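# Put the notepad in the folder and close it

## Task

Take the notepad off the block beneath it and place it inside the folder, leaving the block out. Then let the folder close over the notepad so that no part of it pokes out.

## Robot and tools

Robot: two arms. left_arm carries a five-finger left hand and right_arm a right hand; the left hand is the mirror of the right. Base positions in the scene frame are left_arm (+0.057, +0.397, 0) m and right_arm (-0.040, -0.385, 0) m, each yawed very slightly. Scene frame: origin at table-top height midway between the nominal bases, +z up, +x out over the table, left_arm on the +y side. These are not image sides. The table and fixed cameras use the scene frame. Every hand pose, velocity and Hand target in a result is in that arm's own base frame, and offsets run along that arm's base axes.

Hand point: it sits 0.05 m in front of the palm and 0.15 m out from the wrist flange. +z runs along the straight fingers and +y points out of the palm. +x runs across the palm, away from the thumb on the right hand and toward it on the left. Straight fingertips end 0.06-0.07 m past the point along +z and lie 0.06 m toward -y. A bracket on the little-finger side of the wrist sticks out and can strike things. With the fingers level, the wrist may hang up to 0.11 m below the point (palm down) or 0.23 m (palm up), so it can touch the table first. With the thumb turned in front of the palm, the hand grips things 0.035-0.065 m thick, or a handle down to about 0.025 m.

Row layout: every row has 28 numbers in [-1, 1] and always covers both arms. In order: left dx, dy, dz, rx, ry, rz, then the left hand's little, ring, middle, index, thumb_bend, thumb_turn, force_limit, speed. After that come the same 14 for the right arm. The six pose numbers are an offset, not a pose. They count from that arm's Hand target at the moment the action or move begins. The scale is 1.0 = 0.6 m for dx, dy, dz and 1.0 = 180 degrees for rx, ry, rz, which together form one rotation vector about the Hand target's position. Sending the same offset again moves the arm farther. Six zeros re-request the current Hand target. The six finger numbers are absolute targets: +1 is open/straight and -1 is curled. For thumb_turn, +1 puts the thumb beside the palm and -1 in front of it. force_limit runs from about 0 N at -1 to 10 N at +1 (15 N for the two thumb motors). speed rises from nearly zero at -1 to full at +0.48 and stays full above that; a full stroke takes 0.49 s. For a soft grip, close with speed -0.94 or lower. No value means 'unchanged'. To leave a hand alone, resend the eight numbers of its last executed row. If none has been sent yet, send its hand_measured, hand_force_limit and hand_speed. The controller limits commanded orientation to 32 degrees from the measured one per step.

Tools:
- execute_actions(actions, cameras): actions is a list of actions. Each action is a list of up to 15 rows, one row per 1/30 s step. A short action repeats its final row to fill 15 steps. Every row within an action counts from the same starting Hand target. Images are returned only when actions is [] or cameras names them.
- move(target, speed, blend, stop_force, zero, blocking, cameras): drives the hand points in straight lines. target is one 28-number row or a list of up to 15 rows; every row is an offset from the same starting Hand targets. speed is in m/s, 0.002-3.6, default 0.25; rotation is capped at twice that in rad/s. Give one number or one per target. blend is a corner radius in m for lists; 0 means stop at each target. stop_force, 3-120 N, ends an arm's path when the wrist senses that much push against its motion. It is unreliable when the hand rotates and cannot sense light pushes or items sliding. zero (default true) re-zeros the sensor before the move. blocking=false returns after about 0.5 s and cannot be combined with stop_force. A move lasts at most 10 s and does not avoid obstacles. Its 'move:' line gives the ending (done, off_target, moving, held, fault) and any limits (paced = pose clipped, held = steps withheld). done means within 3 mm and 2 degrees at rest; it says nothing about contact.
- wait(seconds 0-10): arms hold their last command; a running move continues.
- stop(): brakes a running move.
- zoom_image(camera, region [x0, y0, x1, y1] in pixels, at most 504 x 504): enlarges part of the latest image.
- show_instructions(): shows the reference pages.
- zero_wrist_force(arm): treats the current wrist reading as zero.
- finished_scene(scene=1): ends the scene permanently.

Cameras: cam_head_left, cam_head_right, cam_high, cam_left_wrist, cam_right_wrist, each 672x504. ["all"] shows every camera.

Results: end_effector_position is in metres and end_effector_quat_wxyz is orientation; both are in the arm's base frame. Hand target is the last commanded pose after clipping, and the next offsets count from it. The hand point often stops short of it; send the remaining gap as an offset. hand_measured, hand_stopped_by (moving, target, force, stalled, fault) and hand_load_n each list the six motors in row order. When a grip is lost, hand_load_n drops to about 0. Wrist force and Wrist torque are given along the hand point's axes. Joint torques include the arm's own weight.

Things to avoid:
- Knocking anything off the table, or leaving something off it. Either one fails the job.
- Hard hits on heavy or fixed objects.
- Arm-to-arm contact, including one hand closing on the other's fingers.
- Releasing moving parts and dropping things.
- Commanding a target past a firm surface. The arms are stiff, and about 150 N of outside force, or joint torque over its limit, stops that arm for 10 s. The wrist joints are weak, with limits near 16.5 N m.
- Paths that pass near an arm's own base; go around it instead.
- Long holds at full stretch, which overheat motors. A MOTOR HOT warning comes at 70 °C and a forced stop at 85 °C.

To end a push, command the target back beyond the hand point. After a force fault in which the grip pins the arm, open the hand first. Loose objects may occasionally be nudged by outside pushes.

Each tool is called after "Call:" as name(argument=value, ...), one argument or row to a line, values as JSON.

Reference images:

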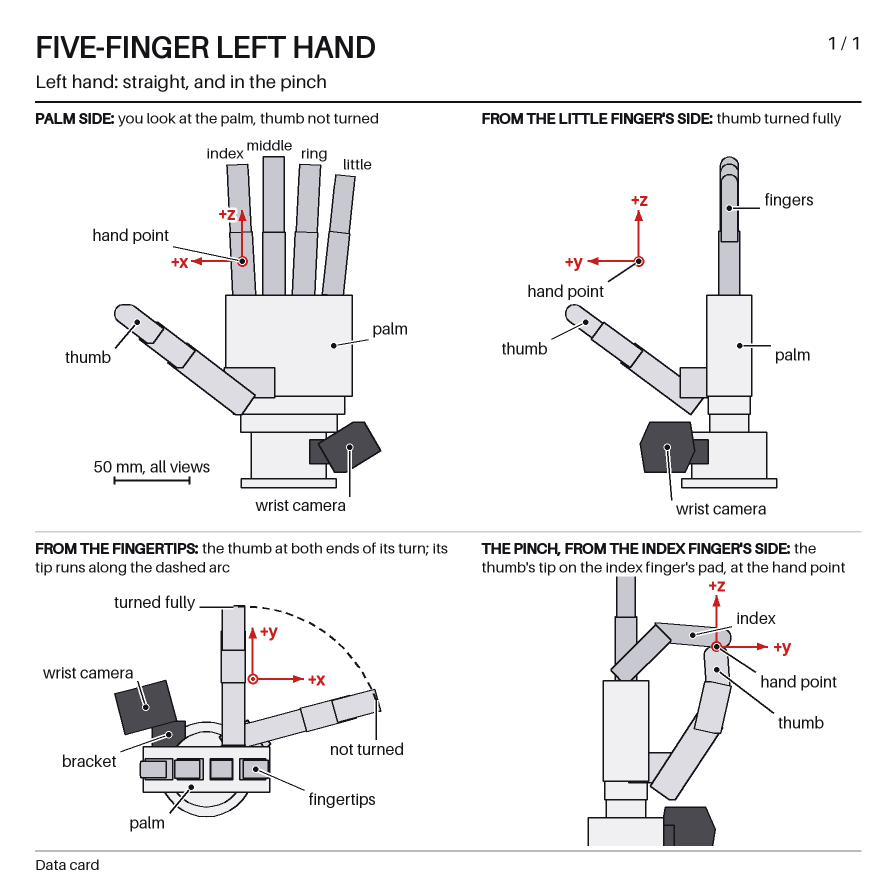

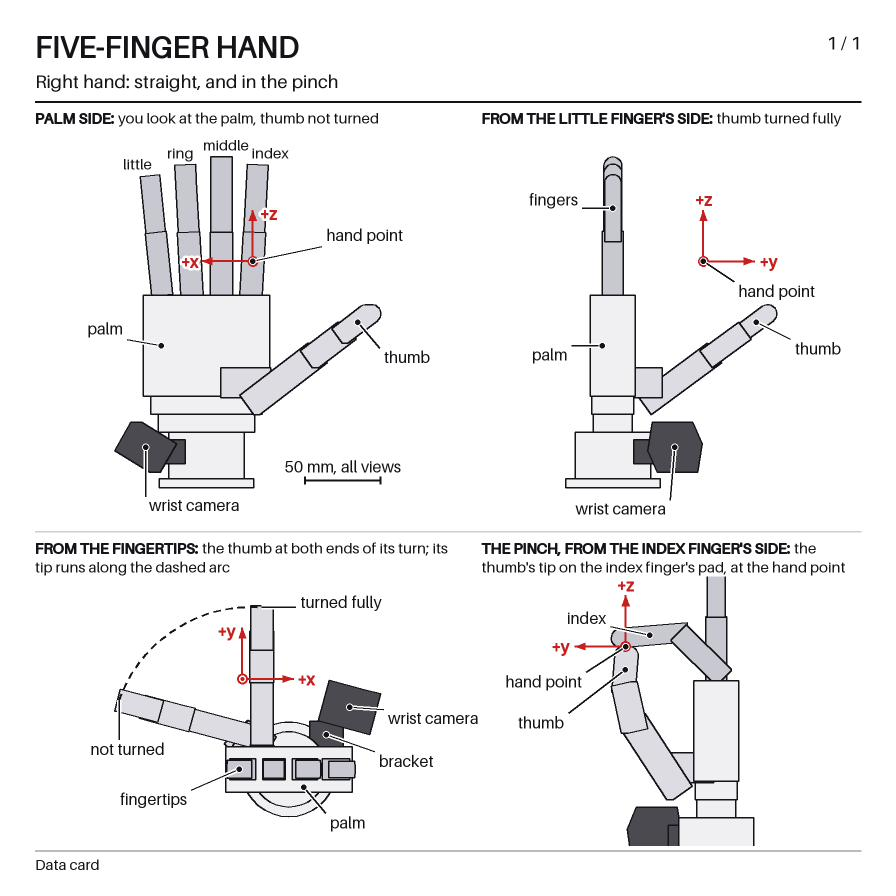

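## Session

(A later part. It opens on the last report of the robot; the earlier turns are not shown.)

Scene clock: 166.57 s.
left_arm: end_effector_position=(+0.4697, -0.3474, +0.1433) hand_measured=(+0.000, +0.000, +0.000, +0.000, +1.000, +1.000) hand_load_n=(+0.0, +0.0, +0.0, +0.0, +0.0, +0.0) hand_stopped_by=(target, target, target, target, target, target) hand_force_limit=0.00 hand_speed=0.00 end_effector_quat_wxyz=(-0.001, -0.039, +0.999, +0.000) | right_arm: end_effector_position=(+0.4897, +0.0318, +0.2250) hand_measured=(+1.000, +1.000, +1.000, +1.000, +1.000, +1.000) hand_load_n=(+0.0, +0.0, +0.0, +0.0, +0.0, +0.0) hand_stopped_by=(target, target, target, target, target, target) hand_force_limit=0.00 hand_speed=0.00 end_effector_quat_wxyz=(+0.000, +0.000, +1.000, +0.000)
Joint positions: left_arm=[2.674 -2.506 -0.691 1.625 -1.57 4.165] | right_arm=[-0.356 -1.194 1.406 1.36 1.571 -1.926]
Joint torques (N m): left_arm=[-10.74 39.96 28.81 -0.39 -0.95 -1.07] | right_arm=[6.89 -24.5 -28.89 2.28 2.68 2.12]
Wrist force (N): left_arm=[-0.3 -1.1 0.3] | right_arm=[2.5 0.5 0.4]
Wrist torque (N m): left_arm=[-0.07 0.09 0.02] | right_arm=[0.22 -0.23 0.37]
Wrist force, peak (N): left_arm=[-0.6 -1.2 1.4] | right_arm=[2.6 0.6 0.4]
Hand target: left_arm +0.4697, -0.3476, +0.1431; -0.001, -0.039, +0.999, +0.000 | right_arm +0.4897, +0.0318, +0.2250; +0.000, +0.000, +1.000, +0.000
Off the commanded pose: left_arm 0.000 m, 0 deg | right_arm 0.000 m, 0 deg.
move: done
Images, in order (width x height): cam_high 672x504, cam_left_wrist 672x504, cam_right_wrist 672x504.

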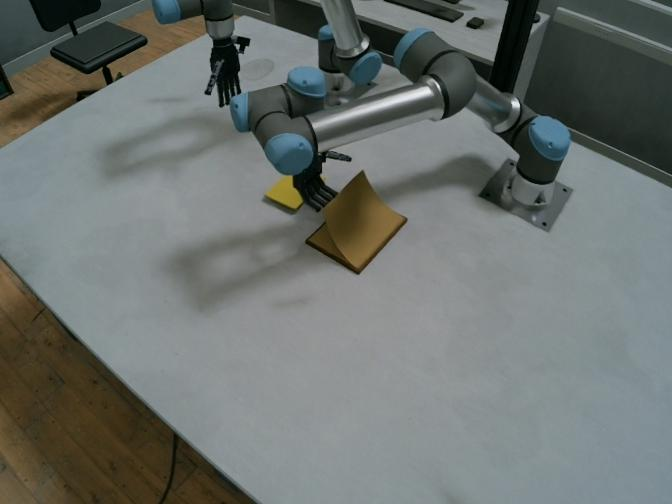

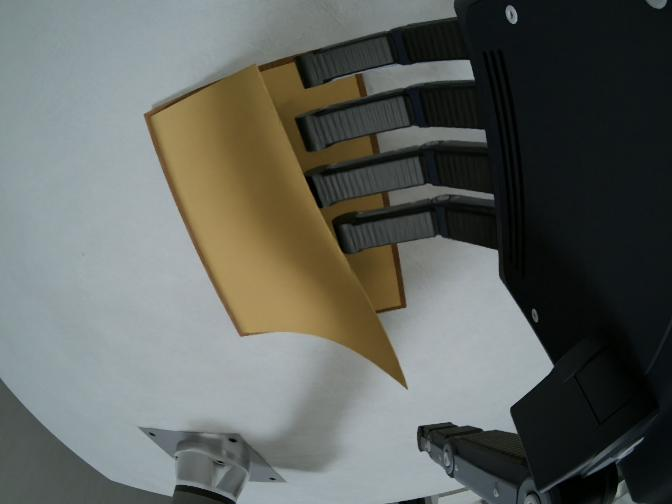

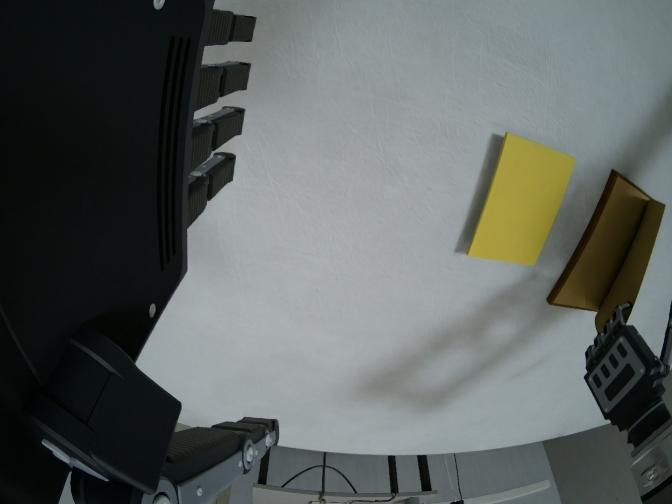

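Call:
zoom_image(
  camera="cam_left_wrist",
  region=[130, 40, 430, 400],
)

Call:
zoom_image(
  camera="cam_high",
  region=[250, 150, 420, 285],
)

Call:
zoom_image(
  camera="cam_right_wrist",
  region=[450, 120, 672, 380],
)

Scaled by 1.400 from the camera's 672x504 image, which has a finer 960x720 frame.

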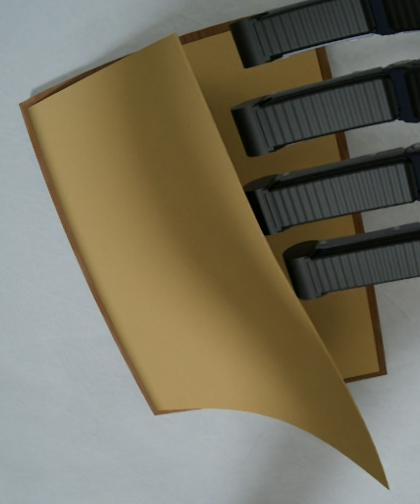

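Scaled by 2.965 from the camera's 672x504 image, which has a finer 960x720 frame.

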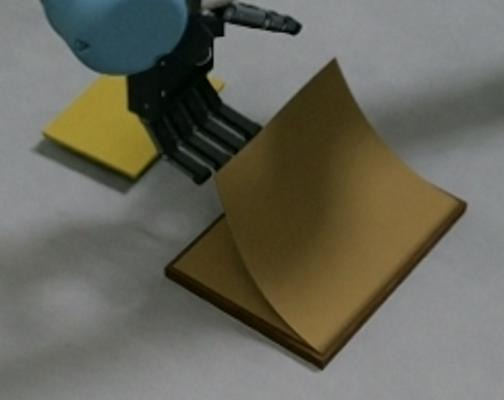

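Scaled by 1.938 from the camera's 672x504 image, which has a finer 960x720 frame.

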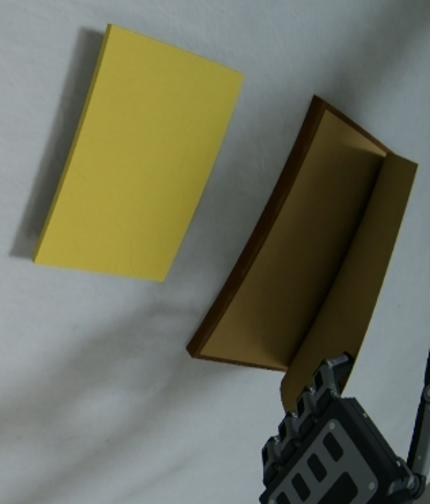

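Call:
move(
  target=[
    [-0.0042, 0.0533, 0.0445, 0, 0, 0, 0, 0, 0, 0, 1, 1, 0, 0, 0, 0, 0, 0, 0, 0, 1, 1, 1, 1, 1, 1, 0, 0],
    [-0.0074, 0.0945, 0.0657, 0, 0, 0, 0, 0, 0, 0, 1, 1, 0, 0, 0, 0, 0, 0, 0, 0, 1, 1, 1, 1, 1, 1, 0, 0],
    [-0.0109, 0.1389, 0.0745, 0, 0, 0, 0, 0, 0, 0, 1, 1, 0, 0, 0, 0, 0, 0, 0, 0, 1, 1, 1, 1, 1, 1, 0, 0],
  ],
  speed=0.06,
  blend=[0.01, 0.01, 0],
  cameras=["cam_left_wrist", "cam_high", "cam_right_wrist", "cam_head_right"],
)

Scene clock: 175.93 s.
left_arm: end_effector_position=(+0.4633, -0.2641, +0.1879) hand_measured=(+0.000, +0.000, +0.000, +0.000, +1.000, +1.000) hand_load_n=(+0.0, +0.0, +0.0, +0.0, +0.0, +0.0) hand_stopped_by=(target, target, target, target, target, target) hand_force_limit=0.00 hand_speed=0.00 end_effector_quat_wxyz=(+0.000, -0.039, +0.999, +0.000) | right_arm: end_effector_position=(+0.4897, +0.0318, +0.2250) hand_measured=(+1.000, +1.000, +1.000, +1.000, +1.000, +1.000) hand_load_n=(+0.0, +0.0, +0.0, +0.0, +0.0, +0.0) hand_stopped_by=(target, target, target, target, target, target) hand_force_limit=0.00 hand_speed=0.00 end_effector_quat_wxyz=(+0.000, +0.000, +1.000, +0.000)
Joint positions: left_arm=[2.795 -2.314 -0.922 1.665 -1.57 4.287] | right_arm=[-0.356 -1.194 1.406 1.36 1.571 -1.926]
Joint torques (N m): left_arm=[-10.71 36.14 27.33 -4.72 0.35 -1.44] | right_arm=[6.01 -25.66 -28.93 2.83 2.62 2.31]
Wrist force (N): left_arm=[-0.4 -1.0 0.6] | right_arm=[2.4 0.6 0.4]
Wrist torque (N m): left_arm=[-0.09 0.10 0.00] | right_arm=[0.23 -0.22 0.37]
Wrist force, peak (N): left_arm=[-0.3 -2.0 0.9] | right_arm=[2.7 0.4 0.4]
Hand target: left_arm +0.4632, -0.2642, +0.1878; -0.001, -0.039, +0.999, +0.000 | right_arm +0.4897, +0.0318, +0.2250; +0.000, +0.000, +1.000, +0.000
Off the commanded pose: left_arm 0.000 m, 0 deg | right_arm 0.000 m, 0 deg.
move: done
Images, in order (width x height): cam_head_right 672x504, cam_high 672x504, cam_left_wrist 672x504, cam_right_wrist 672x504.

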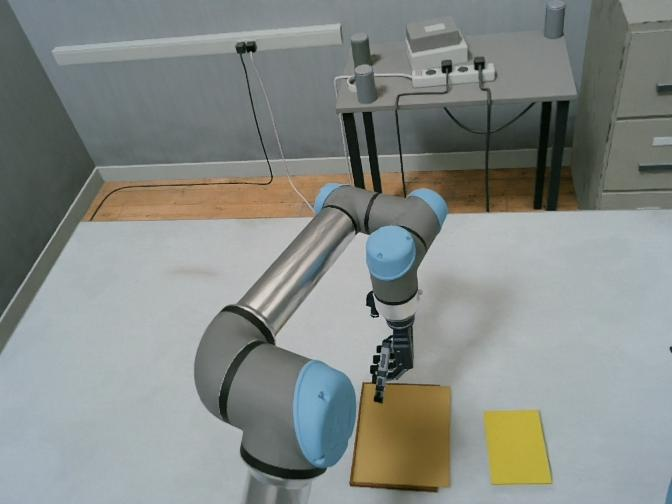

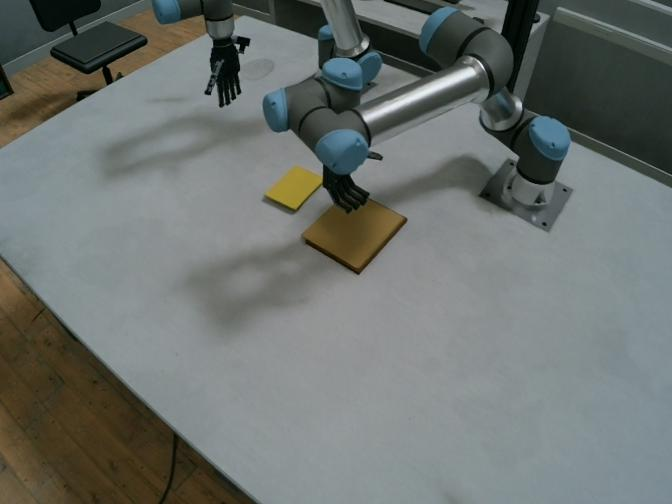

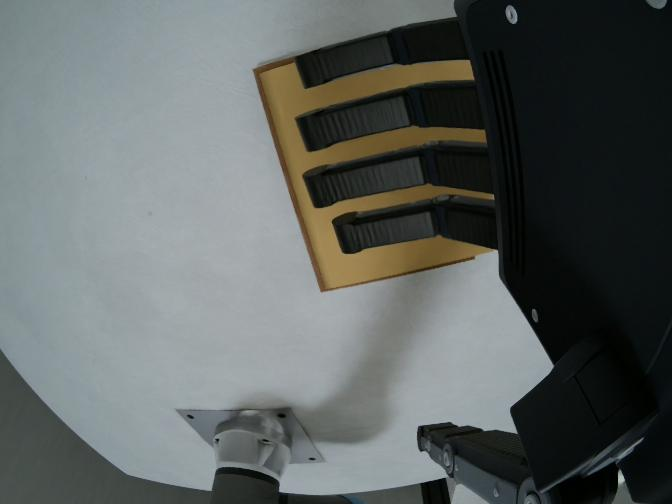

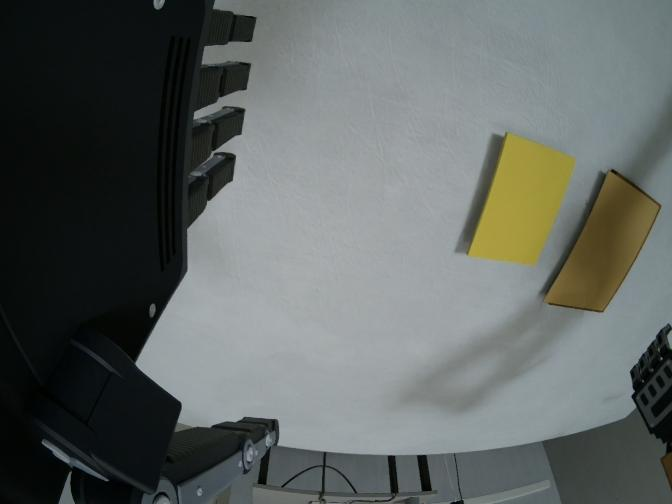

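Call:
move(
  target=[
    [0.0162, -0.24, -0.07, 0, 0, 0, 0, 0, 0, 0, 1, 1, 0, 0, 0, 0, 0, 0, 0, 0, 1, 1, 1, 1, 1, 1, 0, 0],
    [0.0162, -0.24, -0.20, 0, 0, 0, 0, 0, 0, 0, 1, 1, 0, 0, 0, 0, 0, 0, 0, 0, 1, 1, 1, 1, 1, 1, 0, 0],
  ],
  speed=0.15,
  blend=[0.01, 0],
  cameras=["cam_left_wrist"],
)

Scene clock: 188.90 s.
left_arm: end_effector_position=(+0.4729, -0.4082, +0.0678) hand_measured=(+0.000, +0.000, +0.000, +0.000, +1.000, +1.000) hand_load_n=(+0.0, +0.0, +0.0, +0.0, +0.0, +0.0) hand_stopped_by=(target, target, target, target, target, target) hand_force_limit=0.00 hand_speed=0.00 end_effector_quat_wxyz=(-0.001, -0.039, +0.999, +0.000) | right_arm: end_effector_position=(+0.4897, +0.0318, +0.2250) hand_measured=(+1.000, +1.000, +1.000, +1.000, +1.000, +1.000) hand_load_n=(-0.5, +0.0, +0.0, +0.0, +0.0, +0.0) hand_stopped_by=(target, target, target, target, target, target) hand_force_limit=0.00 hand_speed=0.00 end_effector_quat_wxyz=(+0.000, +0.000, +1.000, +0.000)
Joint positions: left_arm=[2.595 -2.704 -0.501 1.633 -1.57 4.087] | right_arm=[-0.356 -1.194 1.406 1.36 1.571 -1.926]
Joint torques (N m): left_arm=[12.68 69.54 19.29 -3.34 1.01 0.96] | right_arm=[6.02 -25.07 -29.08 3.28 2.65 2.14]
Wrist force (N): left_arm=[-0.7 -1.0 0.4] | right_arm=[2.4 0.7 0.6]
Wrist torque (N m): left_arm=[-0.04 0.14 0.11] | right_arm=[0.23 -0.22 0.37]
Wrist force, peak (N): left_arm=[-0.7 -1.1 1.7] | right_arm=[2.7 0.4 0.4]
Hand target: left_arm +0.4729, -0.4082, +0.0678; -0.001, -0.039, +0.999, +0.000 | right_arm +0.4897, +0.0318, +0.2250; +0.000, +0.000, +1.000, +0.000
Off the commanded pose: left_arm 0.000 m, 0 deg | right_arm 0.000 m, 0 deg.
move: done
Images, in order (width x height): cam_left_wrist 672x504.

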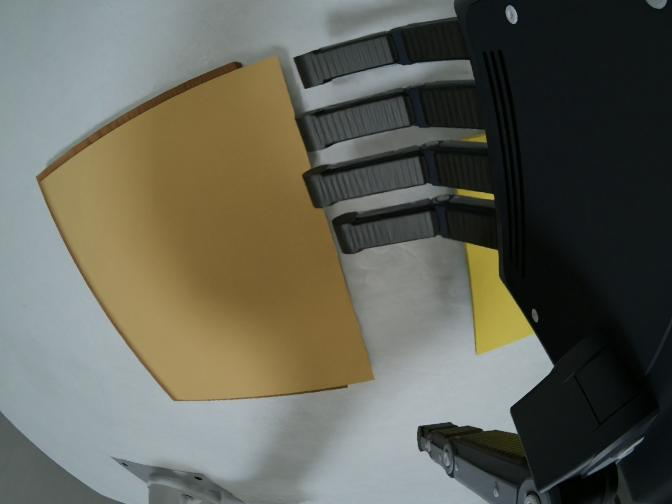

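Call:
move(
  target=[0, -0.003, -0.061, 0, 0, 0, 0, 0, 0, 0, 1, 1, 0, 0, 0, 0, 0, 0, 0, 0, 1, 1, 1, 1, 1, 1, 0, 0],
  speed=0.03,
  stop_force=4,
  cameras=["cam_left_wrist"],
)

Scene clock: 192.03 s.
left_arm: end_effector_position=(+0.4729, -0.4100, +0.0312) hand_measured=(+0.000, +0.000, +0.000, +0.000, +1.000, +1.000) hand_load_n=(+0.0, +0.0, +0.0, +0.0, +0.0, +0.0) hand_stopped_by=(target, target, target, target, target, target) hand_force_limit=0.00 hand_speed=0.00 end_effector_quat_wxyz=(-0.001, -0.039, +0.999, +0.000) | right_arm: end_effector_position=(+0.4897, +0.0318, +0.2250) hand_measured=(+1.000, +1.000, +1.000, +1.000, +1.000, +1.000) hand_load_n=(+0.0, +0.0, +0.0, +0.0, +0.0, +0.0) hand_stopped_by=(target, target, target, target, target, target) hand_force_limit=0.00 hand_speed=0.00 end_effector_quat_wxyz=(+0.000, +0.000, +1.000, +0.000)
Joint positions: left_arm=[2.592 -2.727 -0.549 1.704 -1.57 4.084] | right_arm=[-0.356 -1.194 1.406 1.36 1.571 -1.926]
Joint torques (N m): left_arm=[-5.48 69.43 28.26 -4.99 -0.91 -0.03] | right_arm=[5.39 -26.01 -28.71 3.37 2.59 2.06]
Wrist force (N): left_arm=[-0.4 -1.4 0.5] | right_arm=[2.5 0.5 0.6]
Wrist torque (N m): left_arm=[-0.13 0.12 0.11] | right_arm=[0.20 -0.24 0.37]
Wrist force, peak (N): left_arm=[-0.6 -1.4 0.4] | right_arm=[2.6 0.5 0.5]
Hand target: left_arm +0.4729, -0.4100, +0.0312; -0.001, -0.039, +0.999, +0.000 | right_arm +0.4897, +0.0318, +0.2250; +0.000, +0.000, +1.000, +0.000
Off the commanded pose: left_arm 0.000 m, 0 deg | right_arm 0.000 m, 0 deg.
move: done
Images, in order (width x height): cam_left_wrist 672x504.

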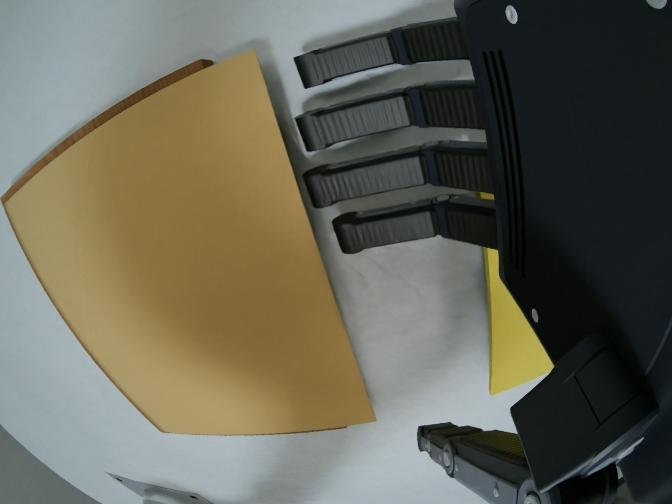

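Call:
move(
  target=[
    [-0.0026, 0.0332, 0, 0, 0, 0, 0, 0, 0, 0, 1, 1, 0, 0, 0, 0, 0, 0, 0, 0, 1, 1, 1, 1, 1, 1, 0, 0],
    [-0.0026, 0.0332, 0.0483, 0, 0, 0, 0, 0, 0, 0, 1, 1, 0, 0, 0, 0, 0, 0, 0, 0, 1, 1, 1, 1, 1, 1, 0, 0],
    [-0.0078, 0.0997, 0.0817, 0, 0, 0, 0, 0, 0, 0, 1, 1, 0, 0, 0, 0, 0, 0, 0, 0, 1, 1, 1, 1, 1, 1, 0, 0],
    [-0.013, 0.1662, 0.1483, 0, 0, 0, 0, 0, 0, 0, 1, 1, 0, 0, 0, 0, 0, 0, 0, 0, 1, 1, 1, 1, 1, 1, 0, 0],
  ],
  speed=0.06,
  blend=[0.002, 0.005, 0.01, 0],
  cameras=["cam_left_wrist", "cam_high"],
)

Scene clock: 198.67 s.
left_arm: end_effector_position=(+0.4651, -0.3101, +0.1203) hand_measured=(+0.000, +0.000, +0.000, +0.000, +1.000, +1.000) hand_load_n=(+0.0, +0.0, +0.5, +0.0, +0.0, +0.0) hand_stopped_by=(target, target, target, target, target, target) hand_force_limit=0.00 hand_speed=0.00 end_effector_quat_wxyz=(-0.001, -0.039, +0.999, +0.000) | right_arm: end_effector_position=(+0.4897, +0.0318, +0.2250) hand_measured=(+1.000, +1.000, +1.000, +1.000, +1.000, +1.000) hand_load_n=(+0.0, +0.0, +0.0, +0.0, +0.0, +0.0) hand_stopped_by=(target, target, target, target, target, target) hand_force_limit=0.00 hand_speed=0.00 end_effector_quat_wxyz=(+0.000, +0.000, +1.000, +0.000)
Joint positions: left_arm=[2.725 -2.426 -0.897 1.751 -1.57 4.216] | right_arm=[-0.356 -1.194 1.406 1.36 1.571 -1.926]
Joint torques (N m): left_arm=[-11.12 38.15 26.92 -1.36 0.51 -1.02] | right_arm=[5.34 -25.68 -29.66 3.99 2.64 2.16]
Wrist force (N): left_arm=[-0.7 -1.3 0.5] | right_arm=[2.2 0.6 0.3]
Wrist torque (N m): left_arm=[-0.09 0.13 -0.06] | right_arm=[0.24 -0.18 0.36]
Wrist force, peak (N): left_arm=[-0.8 -1.6 0.6] | right_arm=[2.6 0.7 0.5]
Hand target: left_arm +0.4651, -0.3103, +0.1202; -0.001, -0.039, +0.999, +0.000 | right_arm +0.4897, +0.0318, +0.2250; +0.000, +0.000, +1.000, +0.000
Off the commanded pose: left_arm 0.000 m, 0 deg | right_arm 0.000 m, 0 deg.
move: done
Images, in order (width x height): cam_high 672x504, cam_left_wrist 672x504.

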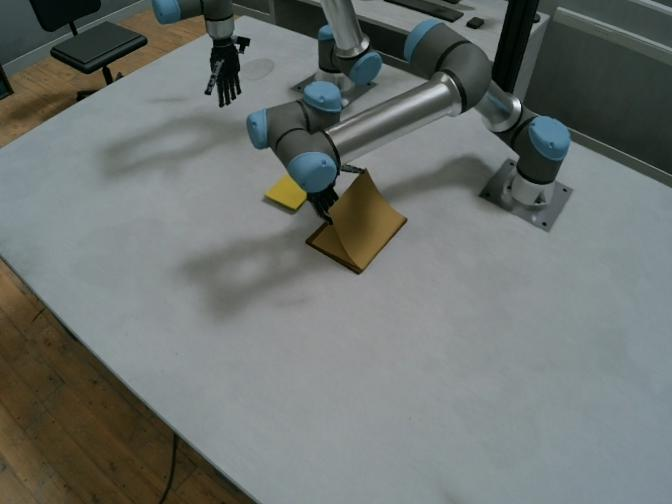

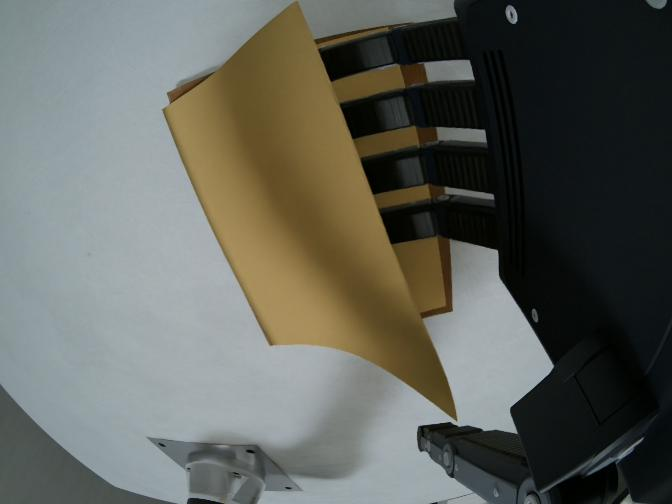

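Call:
move(
  target=[0, 0, 0, 0, 0, 0, 0, 0, 0, 0, 1, -1, 0, 0, 0, 0, 0, 0, 0, 0, 1, 1, 1, 1, 1, 1, 0, 0],
  speed=0.06,
  cameras=["cam_left_wrist", "cam_high"],
)

Call:
zoom_image(
  camera="cam_high",
  region=[280, 130, 430, 280],
)

Scene clock: 203.40 s.
left_arm: end_effector_position=(+0.4651, -0.3103, +0.1202) hand_measured=(+0.000, +0.000, +0.000, +0.000, +1.000, -1.000) hand_load_n=(+0.0, +0.0, +0.0, +0.0, +0.0, +0.0) hand_stopped_by=(target, target, target, target, target, target) hand_force_limit=0.00 hand_speed=0.00 end_effector_quat_wxyz=(-0.001, -0.039, +0.999, +0.000) | right_arm: end_effector_position=(+0.4897, +0.0318, +0.2250) hand_measured=(+1.000, +1.000, +1.000, +1.000, +1.000, +1.000) hand_load_n=(+0.0, +0.0, +0.0, +0.0, +0.0, +0.0) hand_stopped_by=(target, target, target, target, target, target) hand_force_limit=0.00 hand_speed=0.00 end_effector_quat_wxyz=(+0.000, +0.000, +1.000, +0.000)
Joint positions: left_arm=[2.724 -2.426 -0.897 1.752 -1.57 4.216] | right_arm=[-0.356 -1.194 1.406 1.36 1.571 -1.926]
Joint torques (N m): left_arm=[-11.15 37.46 21.62 -0.85 0.96 -1.24] | right_arm=[5.17 -26.03 -29.53 4.28 2.67 2.13]
Wrist force (N): left_arm=[-0.7 -1.3 0.4] | right_arm=[2.4 0.4 0.5]
Wrist torque (N m): left_arm=[-0.09 0.14 -0.06] | right_arm=[0.18 -0.22 0.36]
Wrist force, peak (N): left_arm=[-0.7 -1.4 0.8] | right_arm=[2.8 0.6 0.5]
Hand target: left_arm +0.4651, -0.3103, +0.1202; -0.001, -0.039, +0.999, +0.000 | right_arm +0.4897, +0.0318, +0.2250; +0.000, +0.000, +1.000, +0.000
Off the commanded pose: left_arm 0.000 m, 0 deg | right_arm 0.000 m, 0 deg.
move: done
Images, in order (width x height): cam_high 672x504, cam_left_wrist 672x504.

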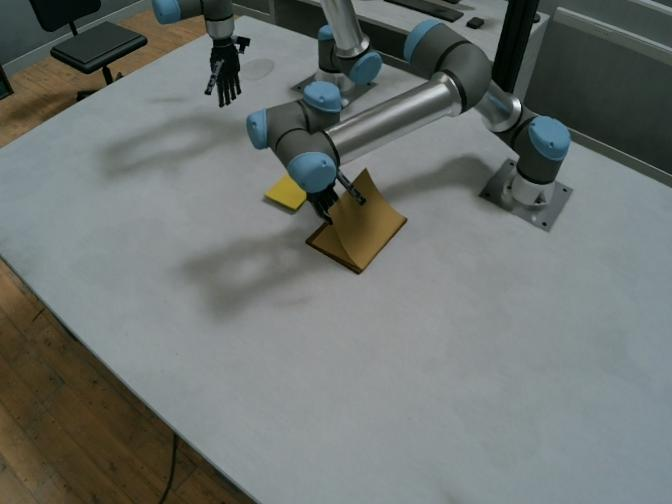

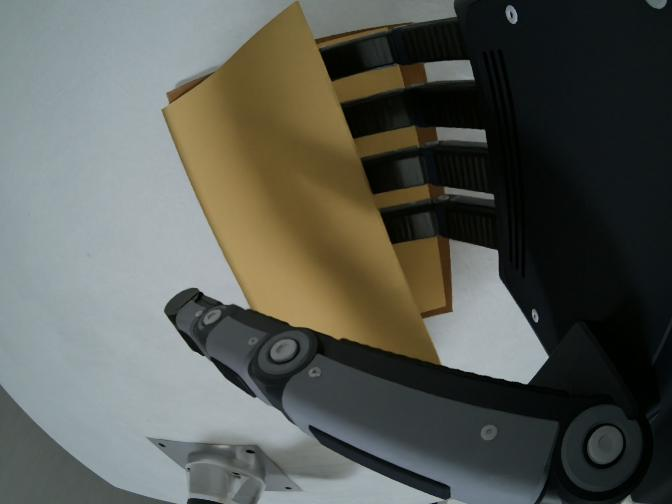

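Scaled by 3.360 from the camera's 672x504 image, which has a finer 960x720 frame.

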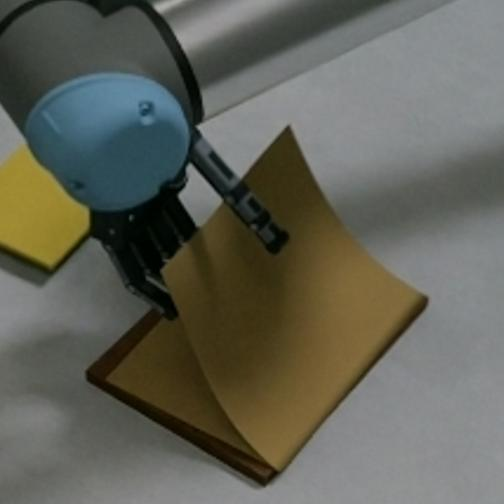

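Call:
move(
  target=[
    [-0.0046, 0.0582, 0.0333, 0, 0, 0, 0, 0, 0, 0, 1, -1, 0, 0, 0, 0, 0, 0, 0, 0, 1, 1, 1, 1, 1, 1, 0, 0],
    [-0.0091, 0.1163, 0.0417, 0, 0, 0, 0, 0, 0, 0, 1, -1, 0, 0, 0, 0, 0, 0, 0, 0, 1, 1, 1, 1, 1, 1, 0, 0],
  ],
  speed=0.06,
  blend=[0.01, 0],
  cameras=["all"],
)

Call:
zoom_image(
  camera="cam_high",
  region=[280, 130, 430, 280],
)

Scene clock: 209.37 s.
left_arm: end_effector_position=(+0.4597, -0.2404, +0.1453) hand_measured=(+0.000, +0.000, +0.000, +0.000, +1.000, -1.000) hand_load_n=(+0.0, +0.5, +0.0, +0.0, +0.0, +0.0) hand_stopped_by=(target, target, target, target, target, target) hand_force_limit=0.00 hand_speed=0.00 end_effector_quat_wxyz=(+0.000, -0.039, +0.999, +0.000) | right_arm: end_effector_position=(+0.4897, +0.0318, +0.2250) hand_measured=(+1.000, +1.000, +1.000, +1.000, +1.000, +1.000) hand_load_n=(+0.0, +0.0, +0.0, +0.0, +0.0, +0.0) hand_stopped_by=(target, target, target, target, target, target) hand_force_limit=0.00 hand_speed=0.00 end_effector_quat_wxyz=(+0.000, +0.000, +1.000, +0.000)
Joint positions: left_arm=[2.833 -2.289 -1.076 1.794 -1.57 4.325] | right_arm=[-0.356 -1.194 1.406 1.36 1.571 -1.926]
Joint torques (N m): left_arm=[-9.7 34.2 25.4 -4.38 0.28 -1.23] | right_arm=[4.88 -25.89 -29.99 4.48 2.67 2.09]
Wrist force (N): left_arm=[-0.6 -1.1 0.7] | right_arm=[2.5 0.3 0.5]
Wrist torque (N m): left_arm=[-0.04 0.17 0.02] | right_arm=[0.18 -0.23 0.37]
Wrist force, peak (N): left_arm=[-0.7 -1.8 1.1] | right_arm=[2.8 0.4 0.4]
Hand target: left_arm +0.4596, -0.2405, +0.1452; -0.001, -0.039, +0.999, +0.000 | right_arm +0.4897, +0.0318, +0.2250; +0.000, +0.000, +1.000, +0.000
Off the commanded pose: left_arm 0.000 m, 0 deg | right_arm 0.000 m, 0 deg.
move: done

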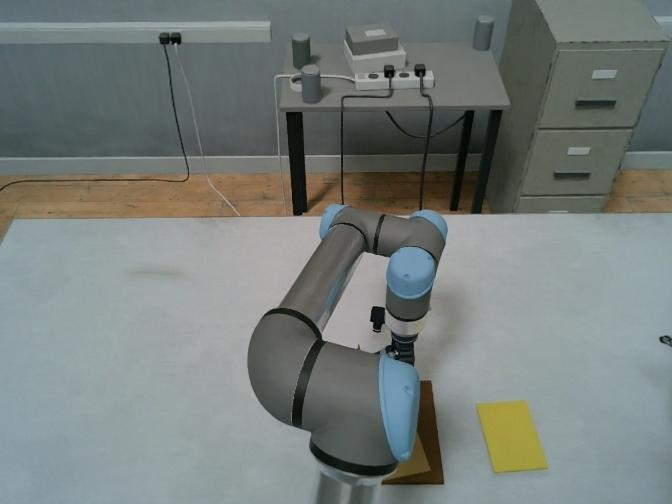

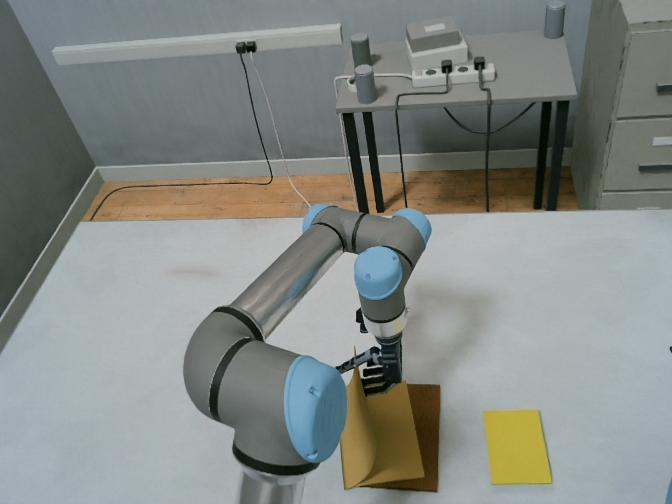

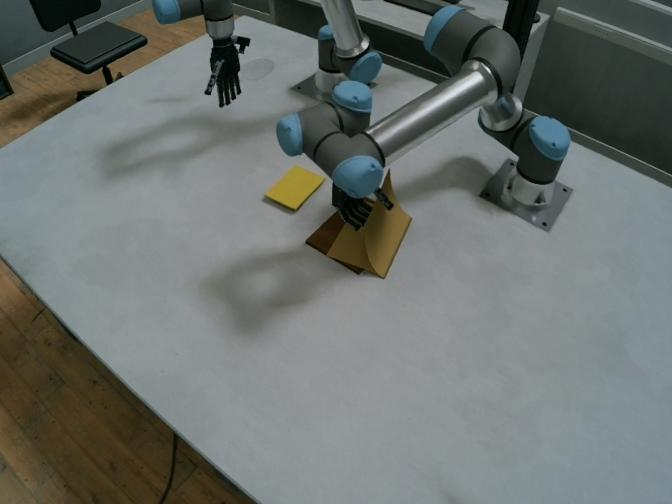

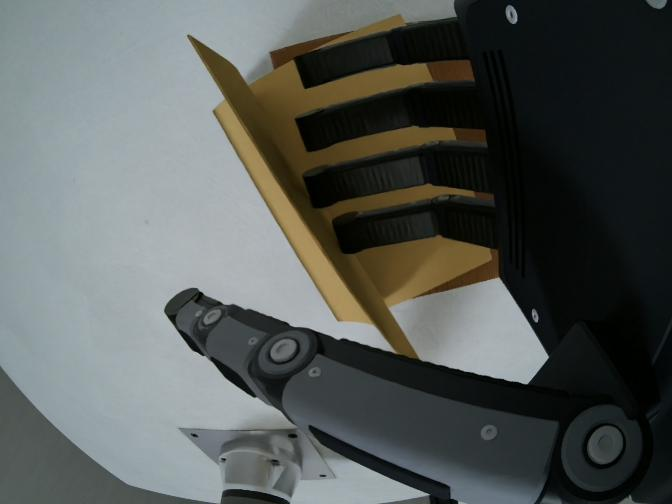

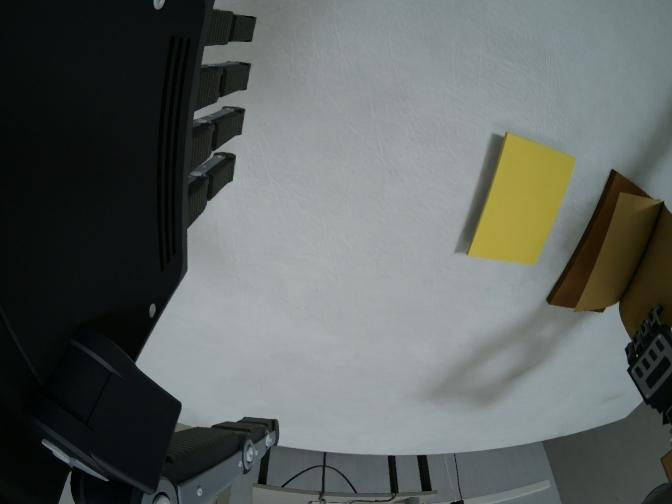

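Scaled by 3.360 from the camera's 672x504 image, which has a finer 960x720 frame.

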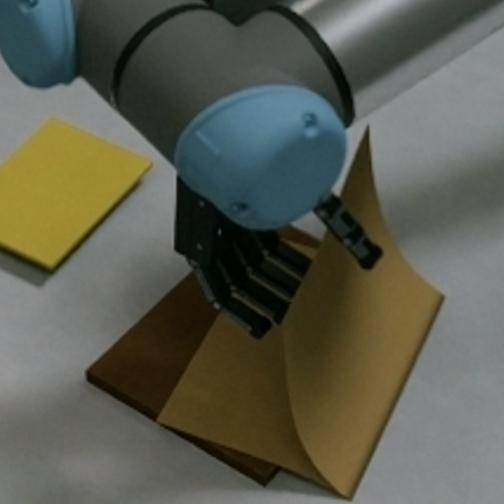

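Call:
move(
  target=[
    [0.0065, -0.0831, -0.0417, 0, 0, 0, 0, 0, 0, 0, 1, -1, 0, 0, 0, 0, 0, 0, 0, 0, 1, 1, 1, 1, 1, 1, 0, 0],
    [0.0104, -0.133, -0.1083, 0, 0, 0, 0, 0, 0, 0, 1, -1, 0, 0, 0, 0, 0, 0, 0, 0, 1, 1, 1, 1, 1, 1, 0, 0],
    [0.0143, -0.1828, -0.167, 0, 0, 0, 0, 0, 0, 0, 1, -1, 0, 0, 0, 0, 0, 0, 0, 0, 1, 1, 1, 1, 1, 1, 0, 0],
  ],
  speed=0.08,
  blend=[0.01, 0.01, 0],
  cameras=["cam_left_wrist", "cam_high", "cam_right_wrist"],
)

Scene clock: 227.87 s.
left_arm: end_effector_position=(+0.4682, -0.3504, +0.0449) hand_measured=(+0.000, +0.000, +0.000, +0.000, +1.000, -1.000) hand_load_n=(+0.0, +0.0, +0.0, +0.0, -0.5, +0.0) hand_stopped_by=(target, target, target, target, target, target) hand_force_limit=0.00 hand_speed=0.00 end_effector_quat_wxyz=(-0.001, -0.039, +0.999, +0.000) end_effector_velocity=(-0.001, +0.002, +0.002) end_effector_angular_velocity=(+0.001, +0.003, +0.000) | right_arm: end_effector_position=(+0.4897, +0.0318, +0.2250) hand_measured=(+1.000, +1.000, +1.000, +1.000, +1.000, +1.000) hand_load_n=(+0.0, +0.0, +0.0, +0.0, -0.5, +0.0) hand_stopped_by=(target, target, target, target, target, target) hand_force_limit=0.00 hand_speed=0.00 end_effector_quat_wxyz=(+0.000, +0.000, +1.000, +0.000)
Joint positions: left_arm=[2.668 -2.56 -0.842 1.83 -1.57 4.16] | right_arm=[-0.356 -1.194 1.406 1.36 1.571 -1.926]
Joint velocities: left_arm=[0.003 0.005 -0.006 -0.002 0 0.003] | right_arm=[within noise]
Joint torques (N m): left_arm=[12.16 65.88 8.97 -5.05 -0.22 1.08] | right_arm=[4.74 -26.28 -29.58 4.57 2.62 2.09]
Wrist force (N): left_arm=[-0.6 -1.0 0.4] | right_arm=[2.7 0.4 0.5]
Wrist torque (N m): left_arm=[-0.04 0.14 0.15] | right_arm=[0.20 -0.28 0.38]
Wrist force, peak (N): left_arm=[-0.4 -1.7 1.0] | right_arm=[2.7 0.4 0.5]
Hand target: left_arm +0.4682, -0.3502, +0.0450; -0.001, -0.039, +0.999, +0.000 | right_arm +0.4897, +0.0318, +0.2250; +0.000, +0.000, +1.000, +0.000
Off the commanded pose: left_arm 0.000 m, 0 deg | right_arm 0.000 m, 0 deg.
move: done
Images, in order (width x height): cam_high 672x504, cam_left_wrist 672x504, cam_right_wrist 672x504.

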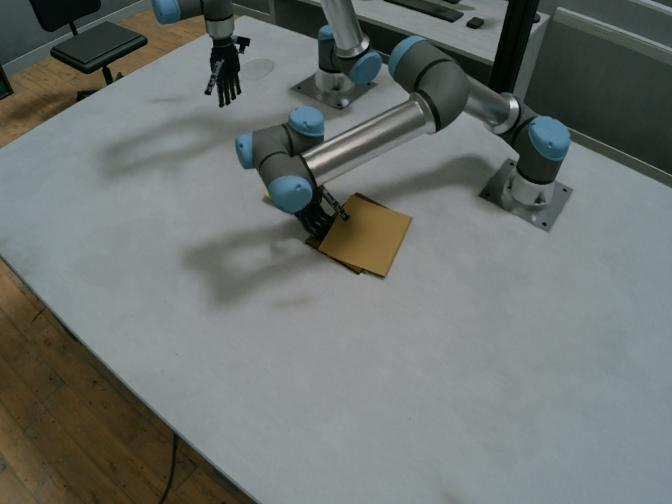

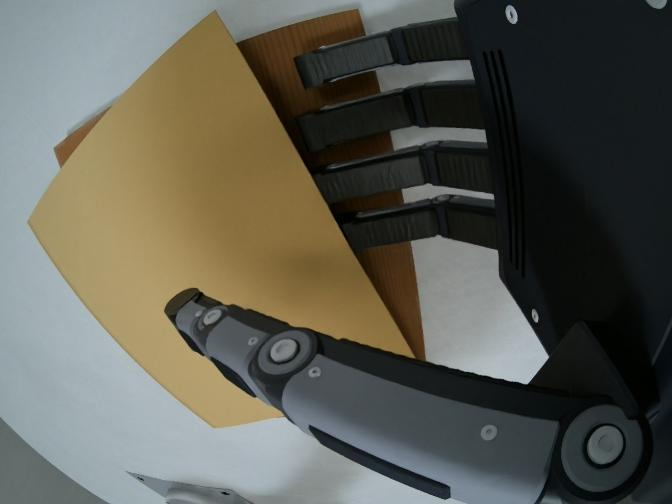

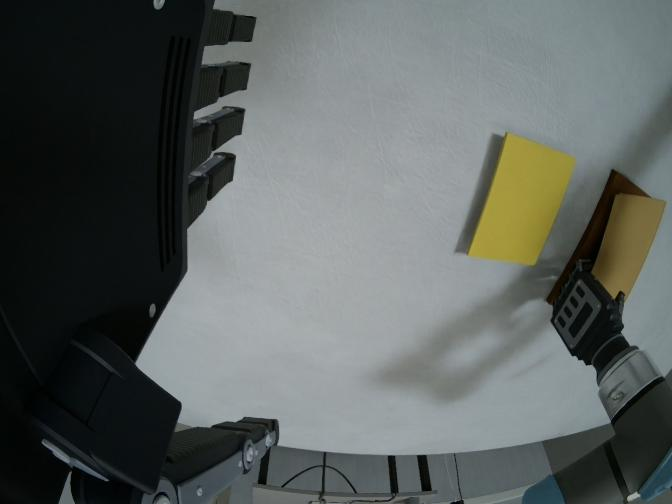

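Call:
move(
  target=[0, 0, 0, 0, 0, 0, 0, 0, 0, 0, 0, -1, -0.4, -0.6, 0, 0, 0, 0, 0, 0, 1, 1, 1, 1, 1, 1, 0, 0],
  speed=0.06,
  cameras=["cam_left_wrist"],
)

Call:
move(
  target=[0, 0, 0, 0, 0, 0, -0.35, -0.35, -0.35, -0.35, 0, -1, -0.4, -0.8, 0, 0, 0, 0, 0, 0, 1, 1, 1, 1, 1, 1, 0, 0],
  speed=0.06,
  cameras=["cam_left_wrist", "cam_high"],
)

Scene clock: 232.33 s.
left_arm: end_effector_position=(+0.4682, -0.3502, +0.0450) hand_measured=(+0.000, +0.000, +0.000, +0.000, +0.000, -1.000) hand_load_n=(+0.0, +0.5, +0.0, +0.0, +0.0, +0.0) hand_stopped_by=(target, target, target, target, target, target) hand_force_limit=-0.40 hand_speed=-0.60 end_effector_quat_wxyz=(-0.001, -0.039, +0.999, +0.000) | right_arm: end_effector_position=(+0.4897, +0.0318, +0.2250) hand_measured=(+1.000, +1.000, +1.000, +1.000, +1.000, +1.000) hand_load_n=(+0.0, +0.0, +0.0, +0.0, +0.0, +0.0) hand_stopped_by=(target, target, target, target, target, target) hand_force_limit=0.00 hand_speed=0.00 end_effector_quat_wxyz=(+0.000, +0.000, +1.000, +0.000)
Joint positions: left_arm=[2.668 -2.56 -0.842 1.83 -1.57 4.16] | right_arm=[-0.356 -1.194 1.406 1.36 1.571 -1.926]
Joint torques (N m): left_arm=[13.27 64.98 12.07 -4.08 -1.23 1.52] | right_arm=[4.18 -26.36 -29.09 4.44 2.65 2.11]
Wrist force (N): left_arm=[-0.5 -1.3 0.7] | right_arm=[2.3 0.8 0.7]
Wrist torque (N m): left_arm=[-0.10 0.13 0.16] | right_arm=[0.24 -0.21 0.37]
Wrist force, peak (N): left_arm=[-0.5 -1.5 0.5] | right_arm=[2.8 0.5 0.3]
Hand target: left_arm +0.4682, -0.3502, +0.0450; -0.001, -0.039, +0.999, +0.000 | right_arm +0.4897, +0.0318, +0.2250; +0.000, +0.000, +1.000, +0.000
Off the commanded pose: left_arm 0.000 m, 0 deg | right_arm 0.000 m, 0 deg.
move: done
Images, in order (width x height): cam_left_wrist 672x504.

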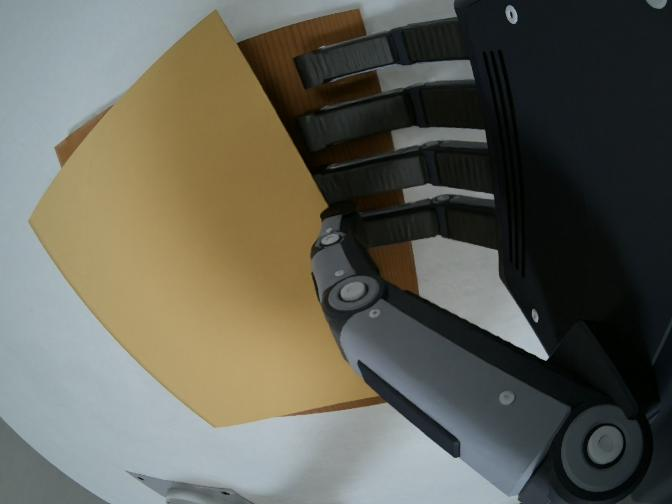

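Scene clock: 233.23 s.
left_arm: end_effector_position=(+0.4682, -0.3502, +0.0450) hand_measured=(-0.350, -0.350, -0.236, -0.238, +0.000, -1.000) hand_load_n=(+0.0, +0.0, +10.5, +4.5, +1.0, +0.0) hand_stopped_by=(target, target, force, force, target, target) hand_force_limit=-0.40 hand_speed=-0.80 end_effector_quat_wxyz=(-0.001, -0.039, +0.999, +0.000) | right_arm: end_effector_position=(+0.4897, +0.0318, +0.2250) hand_measured=(+1.000, +1.000, +1.000, +1.000, +1.000, +1.000) hand_load_n=(+0.0, +0.0, +0.0, +0.0, +0.0, +0.0) hand_stopped_by=(target, target, target, target, target, target) hand_force_limit=0.00 hand_speed=0.00 end_effector_quat_wxyz=(+0.000, +0.000, +1.000, +0.000)
Joint positions: left_arm=[2.668 -2.56 -0.842 1.83 -1.57 4.16] | right_arm=[-0.356 -1.194 1.406 1.36 1.571 -1.926]
Joint torques (N m): left_arm=[12.92 65.72 13.05 -3.77 -1.07 1.27] | right_arm=[4.37 -26.47 -28.93 4.45 2.64 2.2]
Wrist force (N): left_arm=[-0.5 -0.9 0.4] | right_arm=[2.4 0.6 0.3]
Wrist torque (N m): left_arm=[-0.04 0.12 0.15] | right_arm=[0.23 -0.22 0.36]
Wrist force, peak (N): left_arm=[-0.5 -1.3 0.7] | right_arm=[2.6 0.6 0.6]
Hand target: left_arm +0.4682, -0.3502, +0.0450; -0.001, -0.039, +0.999, +0.000 | right_arm +0.4897, +0.0318, +0.2250; +0.000, +0.000, +1.000, +0.000
Off the commanded pose: left_arm 0.000 m, 0 deg | right_arm 0.000 m, 0 deg.
move: done
Images, in order (width x height): cam_high 672x504, cam_left_wrist 672x504.

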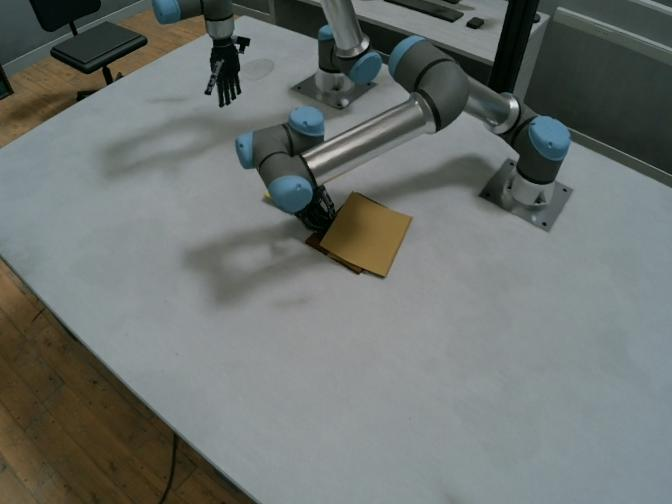

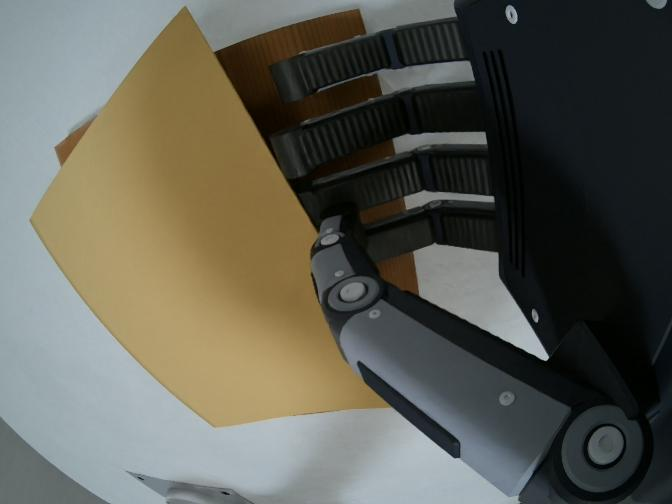

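Call:
zoom_image(
  camera="cam_left_wrist",
  region=[200, 100, 440, 300],
)

Call:
zoom_image(
  camera="cam_high",
  region=[260, 170, 420, 290],
)

Scaled by 2.100 from the camera's 672x504 image, which has a finer 960x720 frame.

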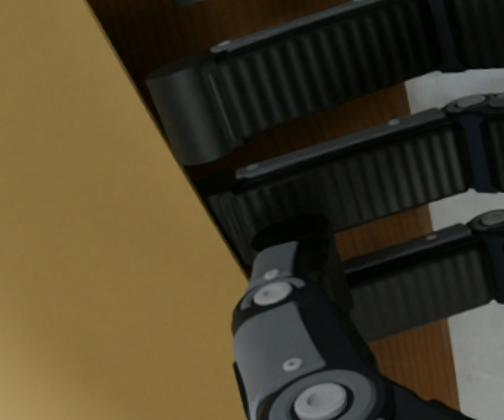

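Scaled by 3.150 from the camera's 672x504 image, which has a finer 960x720 frame.

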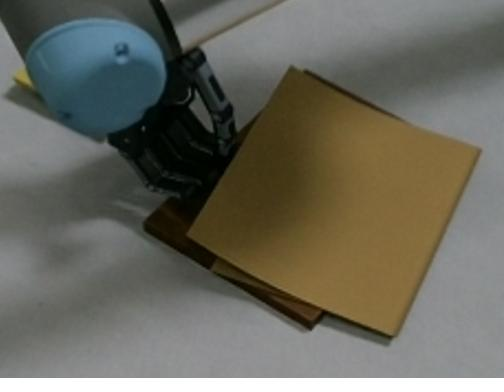

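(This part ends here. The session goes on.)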